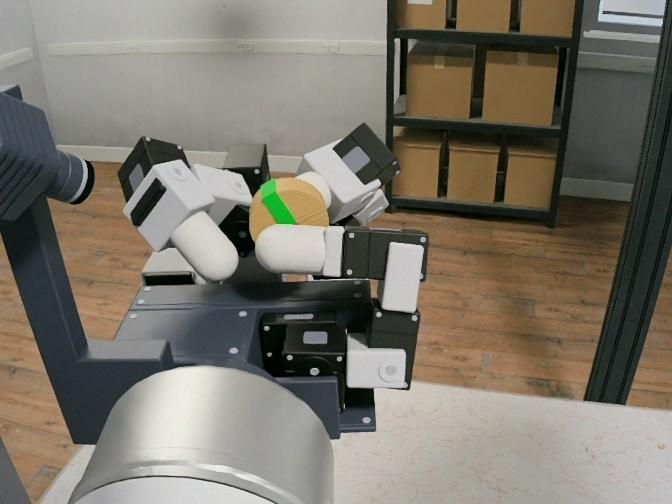

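Scene clock: 523.00 s.
end_effector_position=(+0.7018, -0.0227, +0.5406) hand_goal=(+0.052, +0.870, -0.902, -0.030, -0.616, -0.800, +0.100, -1.000, +0.754, +0.000, +0.576, +0.696, +0.754, -0.096, -0.712, -0.796) hand_measured=(+0.102, +0.886, -0.900, -0.040, -0.614, -0.800, +0.102, -0.998, +0.760, -0.004, +0.576, +0.696, +0.768, -0.132, -0.726, -0.842) hand_current_ma=(+124, +18, +1, -12, +1, +0, +1, +2, +7, -2, +0, +0, +19, -90, -27, -153) hand_state=(blocked, goal, goal, goal, goal, goal, goal, goal, goal, goal, goal, goal, goal, blocked, goal, blocked) hand_current_limit=0.40 hand_speed=0.00 end_effector_quat_wxyz=(+0.698, +0.706, +0.092, +0.075)
Joint positions: [0.287 0.387 1.782 -1.539 1.61 -0.984]
Joint torques (N m): [-2.46 -69.56 -30.8 -1.33 1.13 -0.02]
Hand target: +0.7018, -0.0227, +0.5406; +0.698, +0.706, +0.092, +0.075
Off the commanded pose: 0.000 m, 0 deg.
Step readings (end_effector_position):
0: (+0.7018, -0.0227, +0.5406)
1: (+0.7018, -0.0227, +0.5406)
2: (+0.7018, -0.0227, +0.5406)
4: (+0.7018, -0.0227, +0.5406)
8: (+0.7018, -0.0227, +0.5406)
15: (+0.7018, -0.0227, +0.5406)
16: (+0.7018, -0.0227, +0.5406)
17: (+0.7018, -0.0227, +0.5406)
19: (+0.7018, -0.0227, +0.5406)
23: (+0.7018, -0.0227, +0.5406)
30: (+0.7018, -0.0227, +0.5406)
31: (+0.7018, -0.0227, +0.5406)
32: (+0.7018, -0.0227, +0.5406)
34: (+0.7018, -0.0227, +0.5406)
38: (+0.7018, -0.0227, +0.5406)
45: (+0.7018, -0.0227, +0.5406)
46: (+0.7018, -0.0227, +0.5406)
47: (+0.7018, -0.0227, +0.5406)
49: (+0.7018, -0.0227, +0.5406)
53: (+0.7018, -0.0227, +0.5406)
60: (+0.7018, -0.0227, +0.5406)
61: (+0.7018, -0.0227, +0.5406)
62: (+0.7018, -0.0227, +0.5406)
64: (+0.7018, -0.0227, +0.5406)
68: (+0.7018, -0.0227, +0.5406)
75: (+0.7018, -0.0227, +0.5406)
76: (+0.7018, -0.0227, +0.5406)
77: (+0.7018, -0.0227, +0.5406)
79: (+0.7018, -0.0227, +0.5406)
83: (+0.7018, -0.0227, +0.5406)
90: (+0.7018, -0.0227, +0.5406)
91: (+0.7018, -0.0227, +0.5406)
92: (+0.7018, -0.0227, +0.5406)
94: (+0.7018, -0.0227, +0.5406)
98: (+0.7018, -0.0227, +0.5406)
105: (+0.7018, -0.0227, +0.5406)
106: (+0.7018, -0.0227, +0.5406)
107: (+0.7018, -0.0227, +0.5406)
109: (+0.7018, -0.0227, +0.5406)
113: (+0.7018, -0.0227, +0.5406)
120: (+0.7018, -0.0227, +0.5406)
121: (+0.7018, -0.0227, +0.5406)
122: (+0.7018, -0.0227, +0.5406)
124: (+0.7018, -0.0227, +0.5406)
128: (+0.7018, -0.0227, +0.5406)
135: (+0.7018, -0.0227, +0.5406)
136: (+0.7018, -0.0227, +0.5406)
137: (+0.7018, -0.0227, +0.5406)
139: (+0.7018, -0.0227, +0.5406)
143: (+0.7018, -0.0227, +0.5406)
150: (+0.7018, -0.0227, +0.5406)
151: (+0.7018, -0.0227, +0.5406)
152: (+0.7018, -0.0227, +0.5406)
154: (+0.7018, -0.0227, +0.5406)
158: (+0.7018, -0.0227, +0.5406)
165: (+0.7018, -0.0227, +0.5406)
166: (+0.7018, -0.0227, +0.5406)
167: (+0.7018, -0.0227, +0.5406)
169: (+0.7018, -0.0227, +0.5406)
173: (+0.7018, -0.0227, +0.5406)
180: (+0.7018, -0.0227, +0.5406)
camera_calibration:
cam_stand: T_world_to_cam=[[-0.967437, -0.25247, -0.0180114, 0.659706], [-0.108247, 0.477014, -0.872204, 0.49188], [0.228797, -0.841853, -0.488811, 0.394746], [0, 0, 0, 1]] pos_world=[0.601152, 0.26424, 0.633858]
Images, in order (width x height): cam_stand 672x504.

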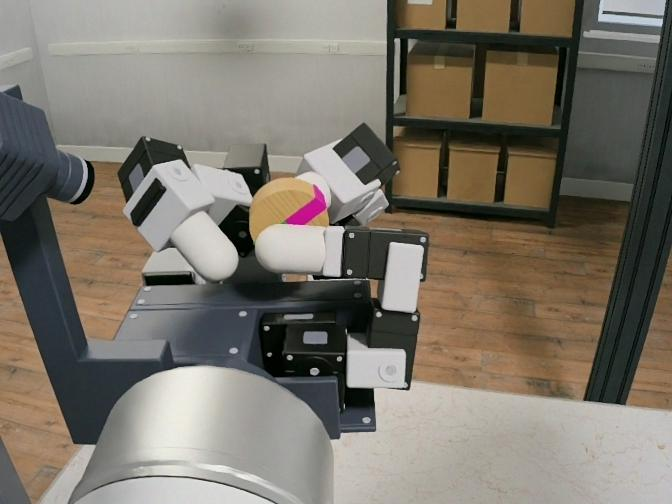

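Scene clock: 529.20 s.
end_effector_position=(+0.7018, -0.0227, +0.5406) hand_goal=(+0.052, +0.870, -0.902, -0.030, -0.616, -0.800, +0.100, -1.000, +0.754, +0.000, +0.576, +0.696, +0.754, -0.096, -0.712, -0.796) hand_measured=(+0.102, +0.886, -0.900, -0.040, -0.614, -0.800, +0.102, -0.998, +0.760, -0.004, +0.576, +0.696, +0.768, -0.132, -0.726, -0.842) hand_current_ma=(+124, +19, +1, -12, +1, +0, +1, +2, +7, -2, +0, +0, +19, -90, -27, -153) hand_state=(blocked, goal, goal, goal, goal, goal, goal, goal, goal, goal, goal, goal, goal, blocked, goal, blocked) hand_current_limit=0.40 hand_speed=0.00 end_effector_quat_wxyz=(+0.698, +0.706, +0.092, +0.075)
Joint positions: [0.287 0.387 1.782 -1.539 1.61 -0.984]
Joint torques (N m): [-2.35 -69.42 -30.84 -1.26 1.12 -0.02]
Hand target: +0.7018, -0.0227, +0.5406; +0.698, +0.706, +0.092, +0.075
Off the commanded pose: 0.000 m, 0 deg.
Step readings (end_effector_position):
0: (+0.7018, -0.0227, +0.5406)
1: (+0.7018, -0.0227, +0.5406)
2: (+0.7018, -0.0227, +0.5406)
4: (+0.7018, -0.0227, +0.5406)
8: (+0.7018, -0.0227, +0.5406)
15: (+0.7018, -0.0227, +0.5406)
16: (+0.7018, -0.0227, +0.5406)
17: (+0.7018, -0.0227, +0.5406)
19: (+0.7018, -0.0227, +0.5406)
23: (+0.7018, -0.0227, +0.5406)
30: (+0.7018, -0.0227, +0.5406)
31: (+0.7018, -0.0227, +0.5406)
32: (+0.7018, -0.0227, +0.5406)
34: (+0.7018, -0.0227, +0.5406)
38: (+0.7018, -0.0227, +0.5406)
45: (+0.7018, -0.0227, +0.5406)
46: (+0.7018, -0.0227, +0.5406)
47: (+0.7018, -0.0227, +0.5406)
49: (+0.7018, -0.0227, +0.5406)
53: (+0.7018, -0.0227, +0.5406)
60: (+0.7018, -0.0227, +0.5406)
61: (+0.7018, -0.0227, +0.5406)
62: (+0.7018, -0.0227, +0.5406)
64: (+0.7018, -0.0227, +0.5406)
68: (+0.7018, -0.0227, +0.5406)
75: (+0.7018, -0.0227, +0.5406)
76: (+0.7018, -0.0227, +0.5406)
77: (+0.7018, -0.0227, +0.5406)
79: (+0.7018, -0.0227, +0.5406)
83: (+0.7018, -0.0227, +0.5406)
90: (+0.7018, -0.0227, +0.5406)
91: (+0.7018, -0.0227, +0.5406)
92: (+0.7018, -0.0227, +0.5406)
94: (+0.7018, -0.0227, +0.5406)
98: (+0.7018, -0.0227, +0.5406)
105: (+0.7018, -0.0227, +0.5406)
106: (+0.7018, -0.0227, +0.5406)
107: (+0.7018, -0.0227, +0.5406)
109: (+0.7018, -0.0227, +0.5406)
113: (+0.7018, -0.0227, +0.5406)
120: (+0.7018, -0.0227, +0.5406)
121: (+0.7018, -0.0227, +0.5406)
122: (+0.7018, -0.0227, +0.5406)
124: (+0.7018, -0.0227, +0.5406)
128: (+0.7018, -0.0227, +0.5406)
135: (+0.7018, -0.0227, +0.5406)
136: (+0.7018, -0.0227, +0.5406)
137: (+0.7018, -0.0227, +0.5406)
139: (+0.7018, -0.0227, +0.5406)
143: (+0.7018, -0.0227, +0.5406)
150: (+0.7018, -0.0227, +0.5406)
151: (+0.7018, -0.0227, +0.5406)
152: (+0.7018, -0.0227, +0.5406)
154: (+0.7018, -0.0227, +0.5406)
158: (+0.7018, -0.0227, +0.5406)
165: (+0.7018, -0.0227, +0.5406)
166: (+0.7018, -0.0227, +0.5406)
167: (+0.7018, -0.0227, +0.5406)
169: (+0.7018, -0.0227, +0.5406)
173: (+0.7018, -0.0227, +0.5406)
180: (+0.7018, -0.0227, +0.5406)
camera_calibration:
cam_stand: T_world_to_cam=[[-0.967437, -0.25247, -0.0180114, 0.659706], [-0.108247, 0.477014, -0.872204, 0.49188], [0.228797, -0.841853, -0.488811, 0.394746], [0, 0, 0, 1]] pos_world=[0.601152, 0.26424, 0.633858]
Images, in order (width x height): cam_stand 672x504.

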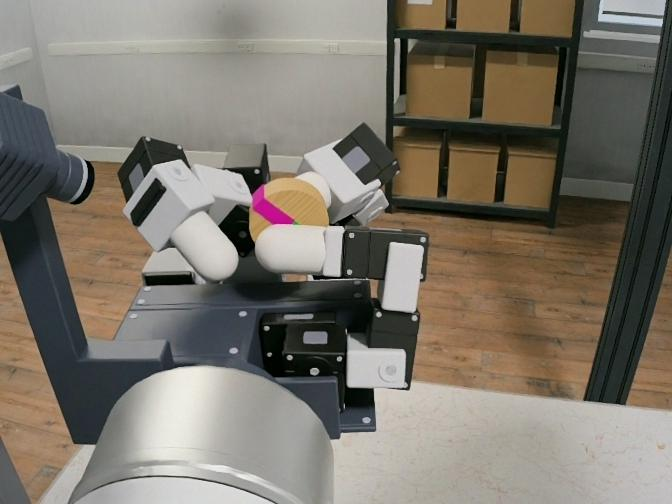

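Scene clock: 535.40 s.
end_effector_position=(+0.7018, -0.0227, +0.5406) hand_goal=(+0.052, +0.870, -0.902, -0.030, -0.616, -0.800, +0.100, -1.000, +0.754, +0.000, +0.576, +0.696, +0.754, -0.096, -0.712, -0.796) hand_measured=(+0.102, +0.886, -0.900, -0.040, -0.614, -0.800, +0.102, -0.998, +0.760, -0.004, +0.576, +0.696, +0.768, -0.130, -0.726, -0.842) hand_current_ma=(+124, +18, +1, -12, +1, +0, +1, +2, +7, -2, +0, +0, +19, -90, -27, -154) hand_state=(blocked, goal, goal, goal, goal, goal, goal, goal, goal, goal, goal, goal, goal, blocked, goal, blocked) hand_current_limit=0.40 hand_speed=0.00 end_effector_quat_wxyz=(+0.698, +0.706, +0.092, +0.075)
Joint positions: [0.287 0.387 1.782 -1.539 1.61 -0.984]
Joint torques (N m): [-2.88 -69.47 -30.9 -1.33 1.13 0.02]
Hand target: +0.7018, -0.0227, +0.5406; +0.698, +0.706, +0.092, +0.075
Off the commanded pose: 0.000 m, 0 deg.
Step readings (end_effector_position):
0: (+0.7018, -0.0227, +0.5406)
1: (+0.7018, -0.0227, +0.5406)
2: (+0.7018, -0.0227, +0.5406)
4: (+0.7018, -0.0227, +0.5406)
8: (+0.7018, -0.0227, +0.5406)
15: (+0.7018, -0.0227, +0.5406)
16: (+0.7018, -0.0227, +0.5406)
17: (+0.7018, -0.0227, +0.5406)
19: (+0.7018, -0.0227, +0.5406)
23: (+0.7018, -0.0227, +0.5406)
30: (+0.7018, -0.0227, +0.5406)
31: (+0.7018, -0.0227, +0.5406)
32: (+0.7018, -0.0227, +0.5406)
34: (+0.7018, -0.0227, +0.5406)
38: (+0.7018, -0.0227, +0.5406)
45: (+0.7018, -0.0227, +0.5406)
46: (+0.7018, -0.0227, +0.5406)
47: (+0.7018, -0.0227, +0.5406)
49: (+0.7018, -0.0227, +0.5406)
53: (+0.7018, -0.0227, +0.5406)
60: (+0.7018, -0.0227, +0.5406)
61: (+0.7018, -0.0227, +0.5406)
62: (+0.7018, -0.0227, +0.5406)
64: (+0.7018, -0.0227, +0.5406)
68: (+0.7018, -0.0227, +0.5406)
75: (+0.7018, -0.0227, +0.5406)
76: (+0.7018, -0.0227, +0.5406)
77: (+0.7018, -0.0227, +0.5406)
79: (+0.7018, -0.0227, +0.5406)
83: (+0.7018, -0.0227, +0.5406)
90: (+0.7018, -0.0227, +0.5406)
91: (+0.7018, -0.0227, +0.5406)
92: (+0.7018, -0.0227, +0.5406)
94: (+0.7018, -0.0227, +0.5406)
98: (+0.7018, -0.0227, +0.5406)
105: (+0.7018, -0.0227, +0.5406)
106: (+0.7018, -0.0227, +0.5406)
107: (+0.7018, -0.0227, +0.5406)
109: (+0.7018, -0.0227, +0.5406)
113: (+0.7018, -0.0227, +0.5406)
120: (+0.7018, -0.0227, +0.5406)
121: (+0.7018, -0.0227, +0.5406)
122: (+0.7018, -0.0227, +0.5406)
124: (+0.7018, -0.0227, +0.5406)
128: (+0.7018, -0.0227, +0.5406)
135: (+0.7018, -0.0227, +0.5406)
136: (+0.7018, -0.0227, +0.5406)
137: (+0.7018, -0.0227, +0.5406)
139: (+0.7018, -0.0227, +0.5406)
143: (+0.7018, -0.0227, +0.5406)
150: (+0.7018, -0.0227, +0.5406)
151: (+0.7018, -0.0227, +0.5406)
152: (+0.7018, -0.0227, +0.5406)
154: (+0.7018, -0.0227, +0.5406)
158: (+0.7018, -0.0227, +0.5406)
165: (+0.7018, -0.0227, +0.5406)
166: (+0.7018, -0.0227, +0.5406)
167: (+0.7018, -0.0227, +0.5406)
169: (+0.7018, -0.0227, +0.5406)
173: (+0.7018, -0.0227, +0.5406)
180: (+0.7018, -0.0227, +0.5406)
camera_calibration:
cam_stand: T_world_to_cam=[[-0.967437, -0.25247, -0.0180114, 0.659706], [-0.108247, 0.477014, -0.872204, 0.49188], [0.228797, -0.841853, -0.488811, 0.394746], [0, 0, 0, 1]] pos_world=[0.601152, 0.26424, 0.633858]
Images, in order (width x height): cam_stand 672x504.

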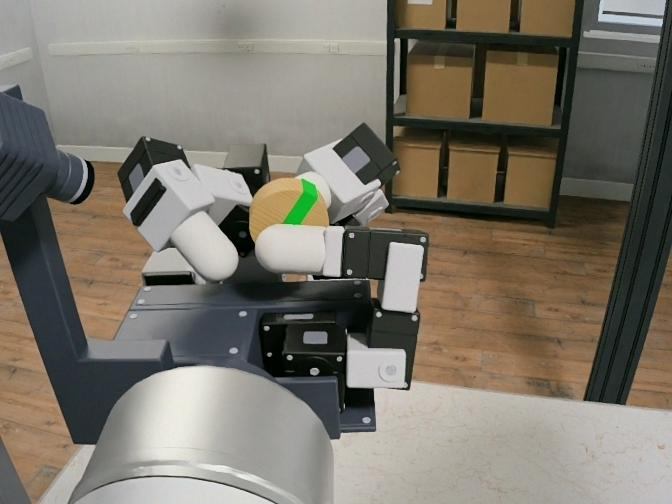

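Scene clock: 541.60 s.
end_effector_position=(+0.7018, -0.0227, +0.5406) hand_goal=(+0.052, +0.870, -0.902, -0.030, -0.616, -0.800, +0.100, -1.000, +0.754, +0.000, +0.576, +0.696, +0.754, -0.096, -0.712, -0.796) hand_measured=(+0.102, +0.886, -0.900, -0.040, -0.614, -0.800, +0.102, -0.998, +0.760, -0.004, +0.576, +0.696, +0.768, -0.130, -0.726, -0.842) hand_current_ma=(+124, +19, +1, -12, +1, +0, +1, +2, +7, -2, +0, +0, +19, -89, -27, -155) hand_state=(blocked, goal, goal, goal, goal, goal, goal, goal, goal, goal, goal, goal, goal, blocked, goal, blocked) hand_current_limit=0.40 hand_speed=0.00 end_effector_quat_wxyz=(+0.698, +0.706, +0.092, +0.075)
Joint positions: [0.287 0.387 1.782 -1.539 1.61 -0.984]
Joint torques (N m): [-2.32 -69.59 -30.89 -1.3 1.15 -0.04]
Hand target: +0.7018, -0.0227, +0.5406; +0.698, +0.706, +0.092, +0.075
Off the commanded pose: 0.000 m, 0 deg.
Step readings (end_effector_position):
0: (+0.7018, -0.0227, +0.5406)
1: (+0.7018, -0.0227, +0.5406)
2: (+0.7018, -0.0227, +0.5406)
4: (+0.7018, -0.0227, +0.5406)
8: (+0.7018, -0.0227, +0.5406)
15: (+0.7018, -0.0227, +0.5406)
16: (+0.7018, -0.0227, +0.5406)
17: (+0.7018, -0.0227, +0.5406)
19: (+0.7018, -0.0227, +0.5406)
23: (+0.7018, -0.0227, +0.5406)
30: (+0.7018, -0.0227, +0.5406)
31: (+0.7018, -0.0227, +0.5406)
32: (+0.7018, -0.0227, +0.5406)
34: (+0.7018, -0.0227, +0.5406)
38: (+0.7018, -0.0227, +0.5406)
45: (+0.7018, -0.0227, +0.5406)
46: (+0.7018, -0.0227, +0.5406)
47: (+0.7018, -0.0227, +0.5406)
49: (+0.7018, -0.0227, +0.5406)
53: (+0.7018, -0.0227, +0.5406)
60: (+0.7018, -0.0227, +0.5406)
61: (+0.7018, -0.0227, +0.5406)
62: (+0.7018, -0.0227, +0.5406)
64: (+0.7018, -0.0227, +0.5406)
68: (+0.7018, -0.0227, +0.5406)
75: (+0.7018, -0.0227, +0.5406)
76: (+0.7018, -0.0227, +0.5406)
77: (+0.7018, -0.0227, +0.5406)
79: (+0.7018, -0.0227, +0.5406)
83: (+0.7018, -0.0227, +0.5406)
90: (+0.7018, -0.0227, +0.5406)
91: (+0.7018, -0.0227, +0.5406)
92: (+0.7018, -0.0227, +0.5406)
94: (+0.7018, -0.0227, +0.5406)
98: (+0.7018, -0.0227, +0.5406)
105: (+0.7018, -0.0227, +0.5406)
106: (+0.7018, -0.0227, +0.5406)
107: (+0.7018, -0.0227, +0.5406)
109: (+0.7018, -0.0227, +0.5406)
113: (+0.7018, -0.0227, +0.5406)
120: (+0.7018, -0.0227, +0.5406)
121: (+0.7018, -0.0227, +0.5406)
122: (+0.7018, -0.0227, +0.5406)
124: (+0.7018, -0.0227, +0.5406)
128: (+0.7018, -0.0227, +0.5406)
135: (+0.7018, -0.0227, +0.5406)
136: (+0.7018, -0.0227, +0.5406)
137: (+0.7018, -0.0227, +0.5406)
139: (+0.7018, -0.0227, +0.5406)
143: (+0.7018, -0.0227, +0.5406)
150: (+0.7018, -0.0227, +0.5406)
151: (+0.7018, -0.0227, +0.5406)
152: (+0.7018, -0.0227, +0.5406)
154: (+0.7018, -0.0227, +0.5406)
158: (+0.7018, -0.0227, +0.5406)
165: (+0.7018, -0.0227, +0.5406)
166: (+0.7018, -0.0227, +0.5406)
167: (+0.7018, -0.0227, +0.5406)
169: (+0.7018, -0.0227, +0.5406)
173: (+0.7018, -0.0227, +0.5406)
180: (+0.7018, -0.0227, +0.5406)
camera_calibration:
cam_stand: T_world_to_cam=[[-0.967437, -0.25247, -0.0180114, 0.659706], [-0.108247, 0.477014, -0.872204, 0.49188], [0.228797, -0.841853, -0.488811, 0.394746], [0, 0, 0, 1]] pos_world=[0.601152, 0.26424, 0.633858]
Images, in order (width x height): cam_stand 672x504.

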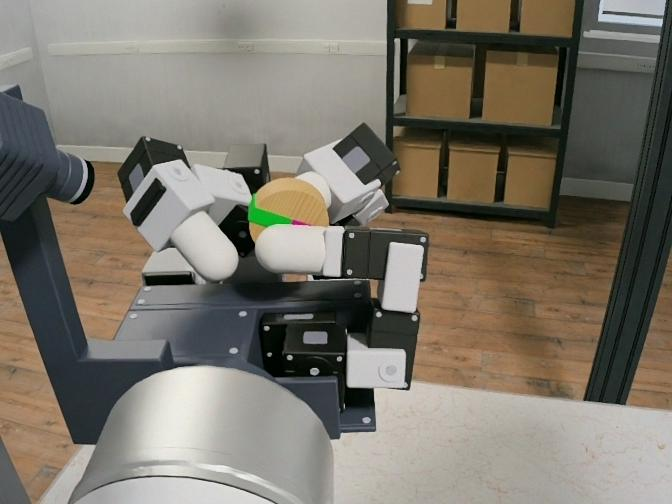

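Scene clock: 547.80 s.
end_effector_position=(+0.7018, -0.0227, +0.5406) hand_goal=(+0.052, +0.870, -0.902, -0.030, -0.616, -0.800, +0.100, -1.000, +0.754, +0.000, +0.576, +0.696, +0.754, -0.096, -0.712, -0.796) hand_measured=(+0.102, +0.886, -0.900, -0.040, -0.614, -0.800, +0.102, -0.998, +0.760, -0.004, +0.576, +0.696, +0.768, -0.130, -0.726, -0.842) hand_current_ma=(+124, +19, +1, -12, +1, +0, +1, +2, +7, -2, +0, +0, +19, -90, -27, -155) hand_state=(blocked, goal, goal, goal, goal, goal, goal, goal, goal, goal, goal, goal, goal, blocked, goal, blocked) hand_current_limit=0.40 hand_speed=0.00 end_effector_quat_wxyz=(+0.698, +0.706, +0.092, +0.075)
Joint positions: [0.287 0.387 1.782 -1.539 1.61 -0.984]
Joint torques (N m): [-2.71 -69.52 -30.86 -1.31 1.14 0.01]
Hand target: +0.7018, -0.0227, +0.5406; +0.698, +0.706, +0.092, +0.075
Off the commanded pose: 0.000 m, 0 deg.
Step readings (end_effector_position):
0: (+0.7018, -0.0227, +0.5406)
1: (+0.7018, -0.0227, +0.5406)
2: (+0.7018, -0.0227, +0.5406)
4: (+0.7018, -0.0227, +0.5406)
8: (+0.7018, -0.0227, +0.5406)
15: (+0.7018, -0.0227, +0.5406)
16: (+0.7018, -0.0227, +0.5406)
17: (+0.7018, -0.0227, +0.5406)
19: (+0.7018, -0.0227, +0.5406)
23: (+0.7018, -0.0227, +0.5406)
30: (+0.7018, -0.0227, +0.5406)
31: (+0.7018, -0.0227, +0.5406)
32: (+0.7018, -0.0227, +0.5406)
34: (+0.7018, -0.0227, +0.5406)
38: (+0.7018, -0.0227, +0.5406)
45: (+0.7018, -0.0227, +0.5406)
46: (+0.7018, -0.0227, +0.5406)
47: (+0.7018, -0.0227, +0.5406)
49: (+0.7018, -0.0227, +0.5406)
53: (+0.7018, -0.0227, +0.5406)
60: (+0.7018, -0.0227, +0.5406)
61: (+0.7018, -0.0227, +0.5406)
62: (+0.7018, -0.0227, +0.5406)
64: (+0.7018, -0.0227, +0.5406)
68: (+0.7018, -0.0227, +0.5406)
75: (+0.7018, -0.0227, +0.5406)
76: (+0.7018, -0.0227, +0.5406)
77: (+0.7018, -0.0227, +0.5406)
79: (+0.7018, -0.0227, +0.5406)
83: (+0.7018, -0.0227, +0.5406)
90: (+0.7018, -0.0227, +0.5406)
91: (+0.7018, -0.0227, +0.5406)
92: (+0.7018, -0.0227, +0.5406)
94: (+0.7018, -0.0227, +0.5406)
98: (+0.7018, -0.0227, +0.5406)
105: (+0.7018, -0.0227, +0.5406)
106: (+0.7018, -0.0227, +0.5406)
107: (+0.7018, -0.0227, +0.5406)
109: (+0.7018, -0.0227, +0.5406)
113: (+0.7018, -0.0227, +0.5406)
120: (+0.7018, -0.0227, +0.5406)
121: (+0.7018, -0.0227, +0.5406)
122: (+0.7018, -0.0227, +0.5406)
124: (+0.7018, -0.0227, +0.5406)
128: (+0.7018, -0.0227, +0.5406)
135: (+0.7018, -0.0227, +0.5406)
136: (+0.7018, -0.0227, +0.5406)
137: (+0.7018, -0.0227, +0.5406)
139: (+0.7018, -0.0227, +0.5406)
143: (+0.7018, -0.0227, +0.5406)
150: (+0.7018, -0.0227, +0.5406)
151: (+0.7018, -0.0227, +0.5406)
152: (+0.7018, -0.0227, +0.5406)
154: (+0.7018, -0.0227, +0.5406)
158: (+0.7018, -0.0227, +0.5406)
165: (+0.7018, -0.0227, +0.5406)
166: (+0.7018, -0.0227, +0.5406)
167: (+0.7018, -0.0227, +0.5406)
169: (+0.7018, -0.0227, +0.5406)
173: (+0.7018, -0.0227, +0.5406)
180: (+0.7018, -0.0227, +0.5406)
camera_calibration:
cam_stand: T_world_to_cam=[[-0.967437, -0.25247, -0.0180114, 0.659706], [-0.108247, 0.477014, -0.872204, 0.49188], [0.228797, -0.841853, -0.488811, 0.394746], [0, 0, 0, 1]] pos_world=[0.601152, 0.26424, 0.633858]
Images, in order (width x height): cam_stand 672x504.

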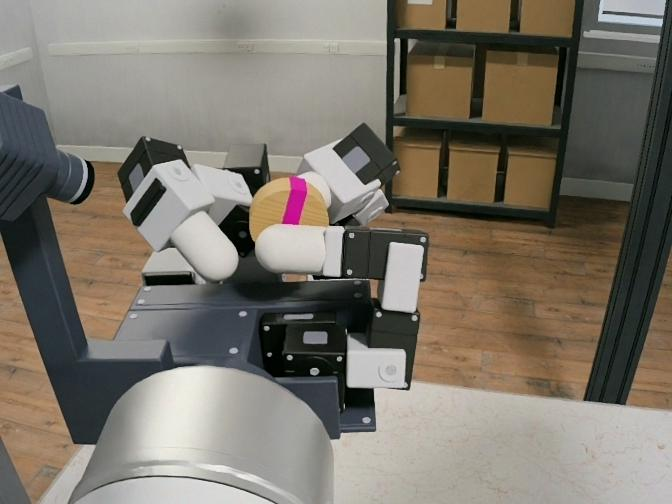

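Scene clock: 554.00 s.
end_effector_position=(+0.7018, -0.0227, +0.5406) hand_goal=(+0.052, +0.870, -0.902, -0.030, -0.616, -0.800, +0.100, -1.000, +0.754, +0.000, +0.576, +0.696, +0.754, -0.096, -0.712, -0.796) hand_measured=(+0.102, +0.886, -0.900, -0.040, -0.614, -0.800, +0.102, -0.998, +0.760, -0.004, +0.576, +0.696, +0.768, -0.130, -0.726, -0.842) hand_current_ma=(+124, +19, +1, -12, +1, +0, +1, +2, +7, -2, +0, +0, +19, -90, -27, -153) hand_state=(blocked, goal, goal, goal, goal, goal, goal, goal, goal, goal, goal, goal, goal, blocked, goal, blocked) hand_current_limit=0.40 hand_speed=0.00 end_effector_quat_wxyz=(+0.698, +0.706, +0.092, +0.075)
Joint positions: [0.287 0.387 1.782 -1.539 1.61 -0.984]
Joint torques (N m): [-2.29 -69.66 -30.74 -1.34 1.06 -0.02]
Hand target: +0.7018, -0.0227, +0.5406; +0.698, +0.706, +0.092, +0.075
Off the commanded pose: 0.000 m, 0 deg.
Step readings (end_effector_position):
0: (+0.7018, -0.0227, +0.5406)
1: (+0.7018, -0.0227, +0.5406)
2: (+0.7018, -0.0227, +0.5406)
4: (+0.7018, -0.0227, +0.5406)
8: (+0.7018, -0.0227, +0.5406)
15: (+0.7018, -0.0227, +0.5406)
16: (+0.7018, -0.0227, +0.5406)
17: (+0.7018, -0.0227, +0.5406)
19: (+0.7018, -0.0227, +0.5406)
23: (+0.7018, -0.0227, +0.5406)
30: (+0.7018, -0.0227, +0.5406)
31: (+0.7018, -0.0227, +0.5406)
32: (+0.7018, -0.0227, +0.5406)
34: (+0.7018, -0.0227, +0.5406)
38: (+0.7018, -0.0227, +0.5406)
45: (+0.7018, -0.0227, +0.5406)
46: (+0.7018, -0.0227, +0.5406)
47: (+0.7018, -0.0227, +0.5406)
49: (+0.7018, -0.0227, +0.5406)
53: (+0.7018, -0.0227, +0.5406)
60: (+0.7018, -0.0227, +0.5406)
61: (+0.7018, -0.0227, +0.5406)
62: (+0.7018, -0.0227, +0.5406)
64: (+0.7018, -0.0227, +0.5406)
68: (+0.7018, -0.0227, +0.5406)
75: (+0.7018, -0.0227, +0.5406)
76: (+0.7018, -0.0227, +0.5406)
77: (+0.7018, -0.0227, +0.5406)
79: (+0.7018, -0.0227, +0.5406)
83: (+0.7018, -0.0227, +0.5406)
90: (+0.7018, -0.0227, +0.5406)
91: (+0.7018, -0.0227, +0.5406)
92: (+0.7018, -0.0227, +0.5406)
94: (+0.7018, -0.0227, +0.5406)
98: (+0.7018, -0.0227, +0.5406)
105: (+0.7018, -0.0227, +0.5406)
106: (+0.7018, -0.0227, +0.5406)
107: (+0.7018, -0.0227, +0.5406)
109: (+0.7018, -0.0227, +0.5406)
113: (+0.7018, -0.0227, +0.5406)
120: (+0.7018, -0.0227, +0.5406)
121: (+0.7018, -0.0227, +0.5406)
122: (+0.7018, -0.0227, +0.5406)
124: (+0.7018, -0.0227, +0.5406)
128: (+0.7018, -0.0227, +0.5406)
135: (+0.7018, -0.0227, +0.5406)
136: (+0.7018, -0.0227, +0.5406)
137: (+0.7018, -0.0227, +0.5406)
139: (+0.7018, -0.0227, +0.5406)
143: (+0.7018, -0.0227, +0.5406)
150: (+0.7018, -0.0227, +0.5406)
151: (+0.7018, -0.0227, +0.5406)
152: (+0.7018, -0.0227, +0.5406)
154: (+0.7018, -0.0227, +0.5406)
158: (+0.7018, -0.0227, +0.5406)
165: (+0.7018, -0.0227, +0.5406)
166: (+0.7018, -0.0227, +0.5406)
167: (+0.7018, -0.0227, +0.5406)
169: (+0.7018, -0.0227, +0.5406)
173: (+0.7018, -0.0227, +0.5406)
180: (+0.7018, -0.0227, +0.5406)
camera_calibration:
cam_stand: T_world_to_cam=[[-0.967437, -0.25247, -0.0180114, 0.659706], [-0.108247, 0.477014, -0.872204, 0.49188], [0.228797, -0.841853, -0.488811, 0.394746], [0, 0, 0, 1]] pos_world=[0.601152, 0.26424, 0.633858]
cam_wrist: T_world_to_cam=[[-0.736346, -0.234557, 0.634648, 0.205272], [-0.624597, 0.596285, -0.504305, 0.675184], [-0.260142, -0.767742, -0.585576, 0.599281], [0, 0, 0, 1]] pos_world=[0.728767, 0.105639, 0.561147]
Images, in order (width x height): cam_stand 672x504, cam_wrist 672x504.

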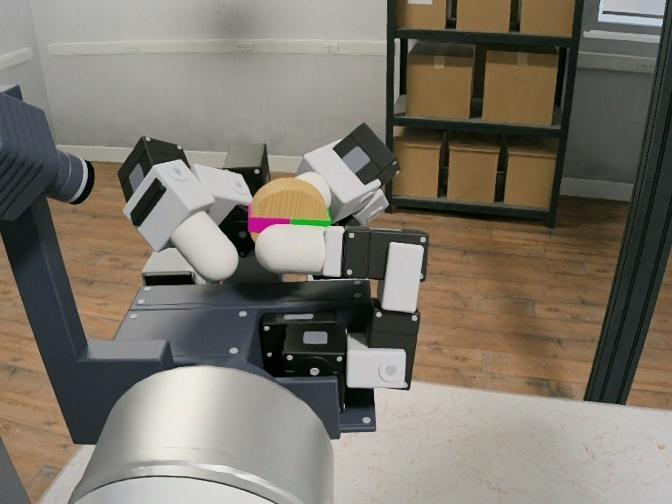

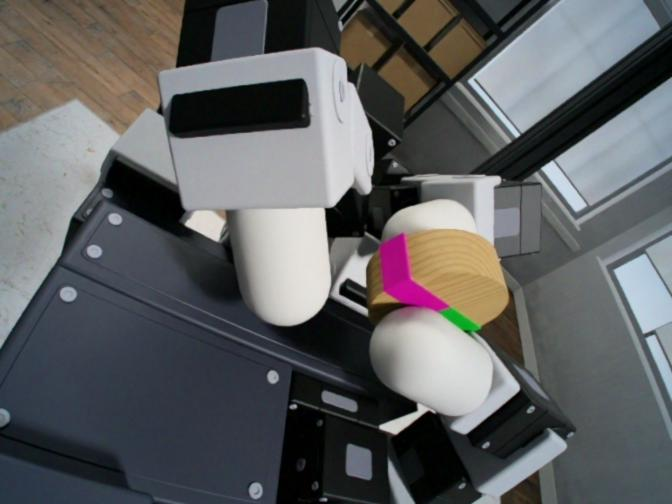

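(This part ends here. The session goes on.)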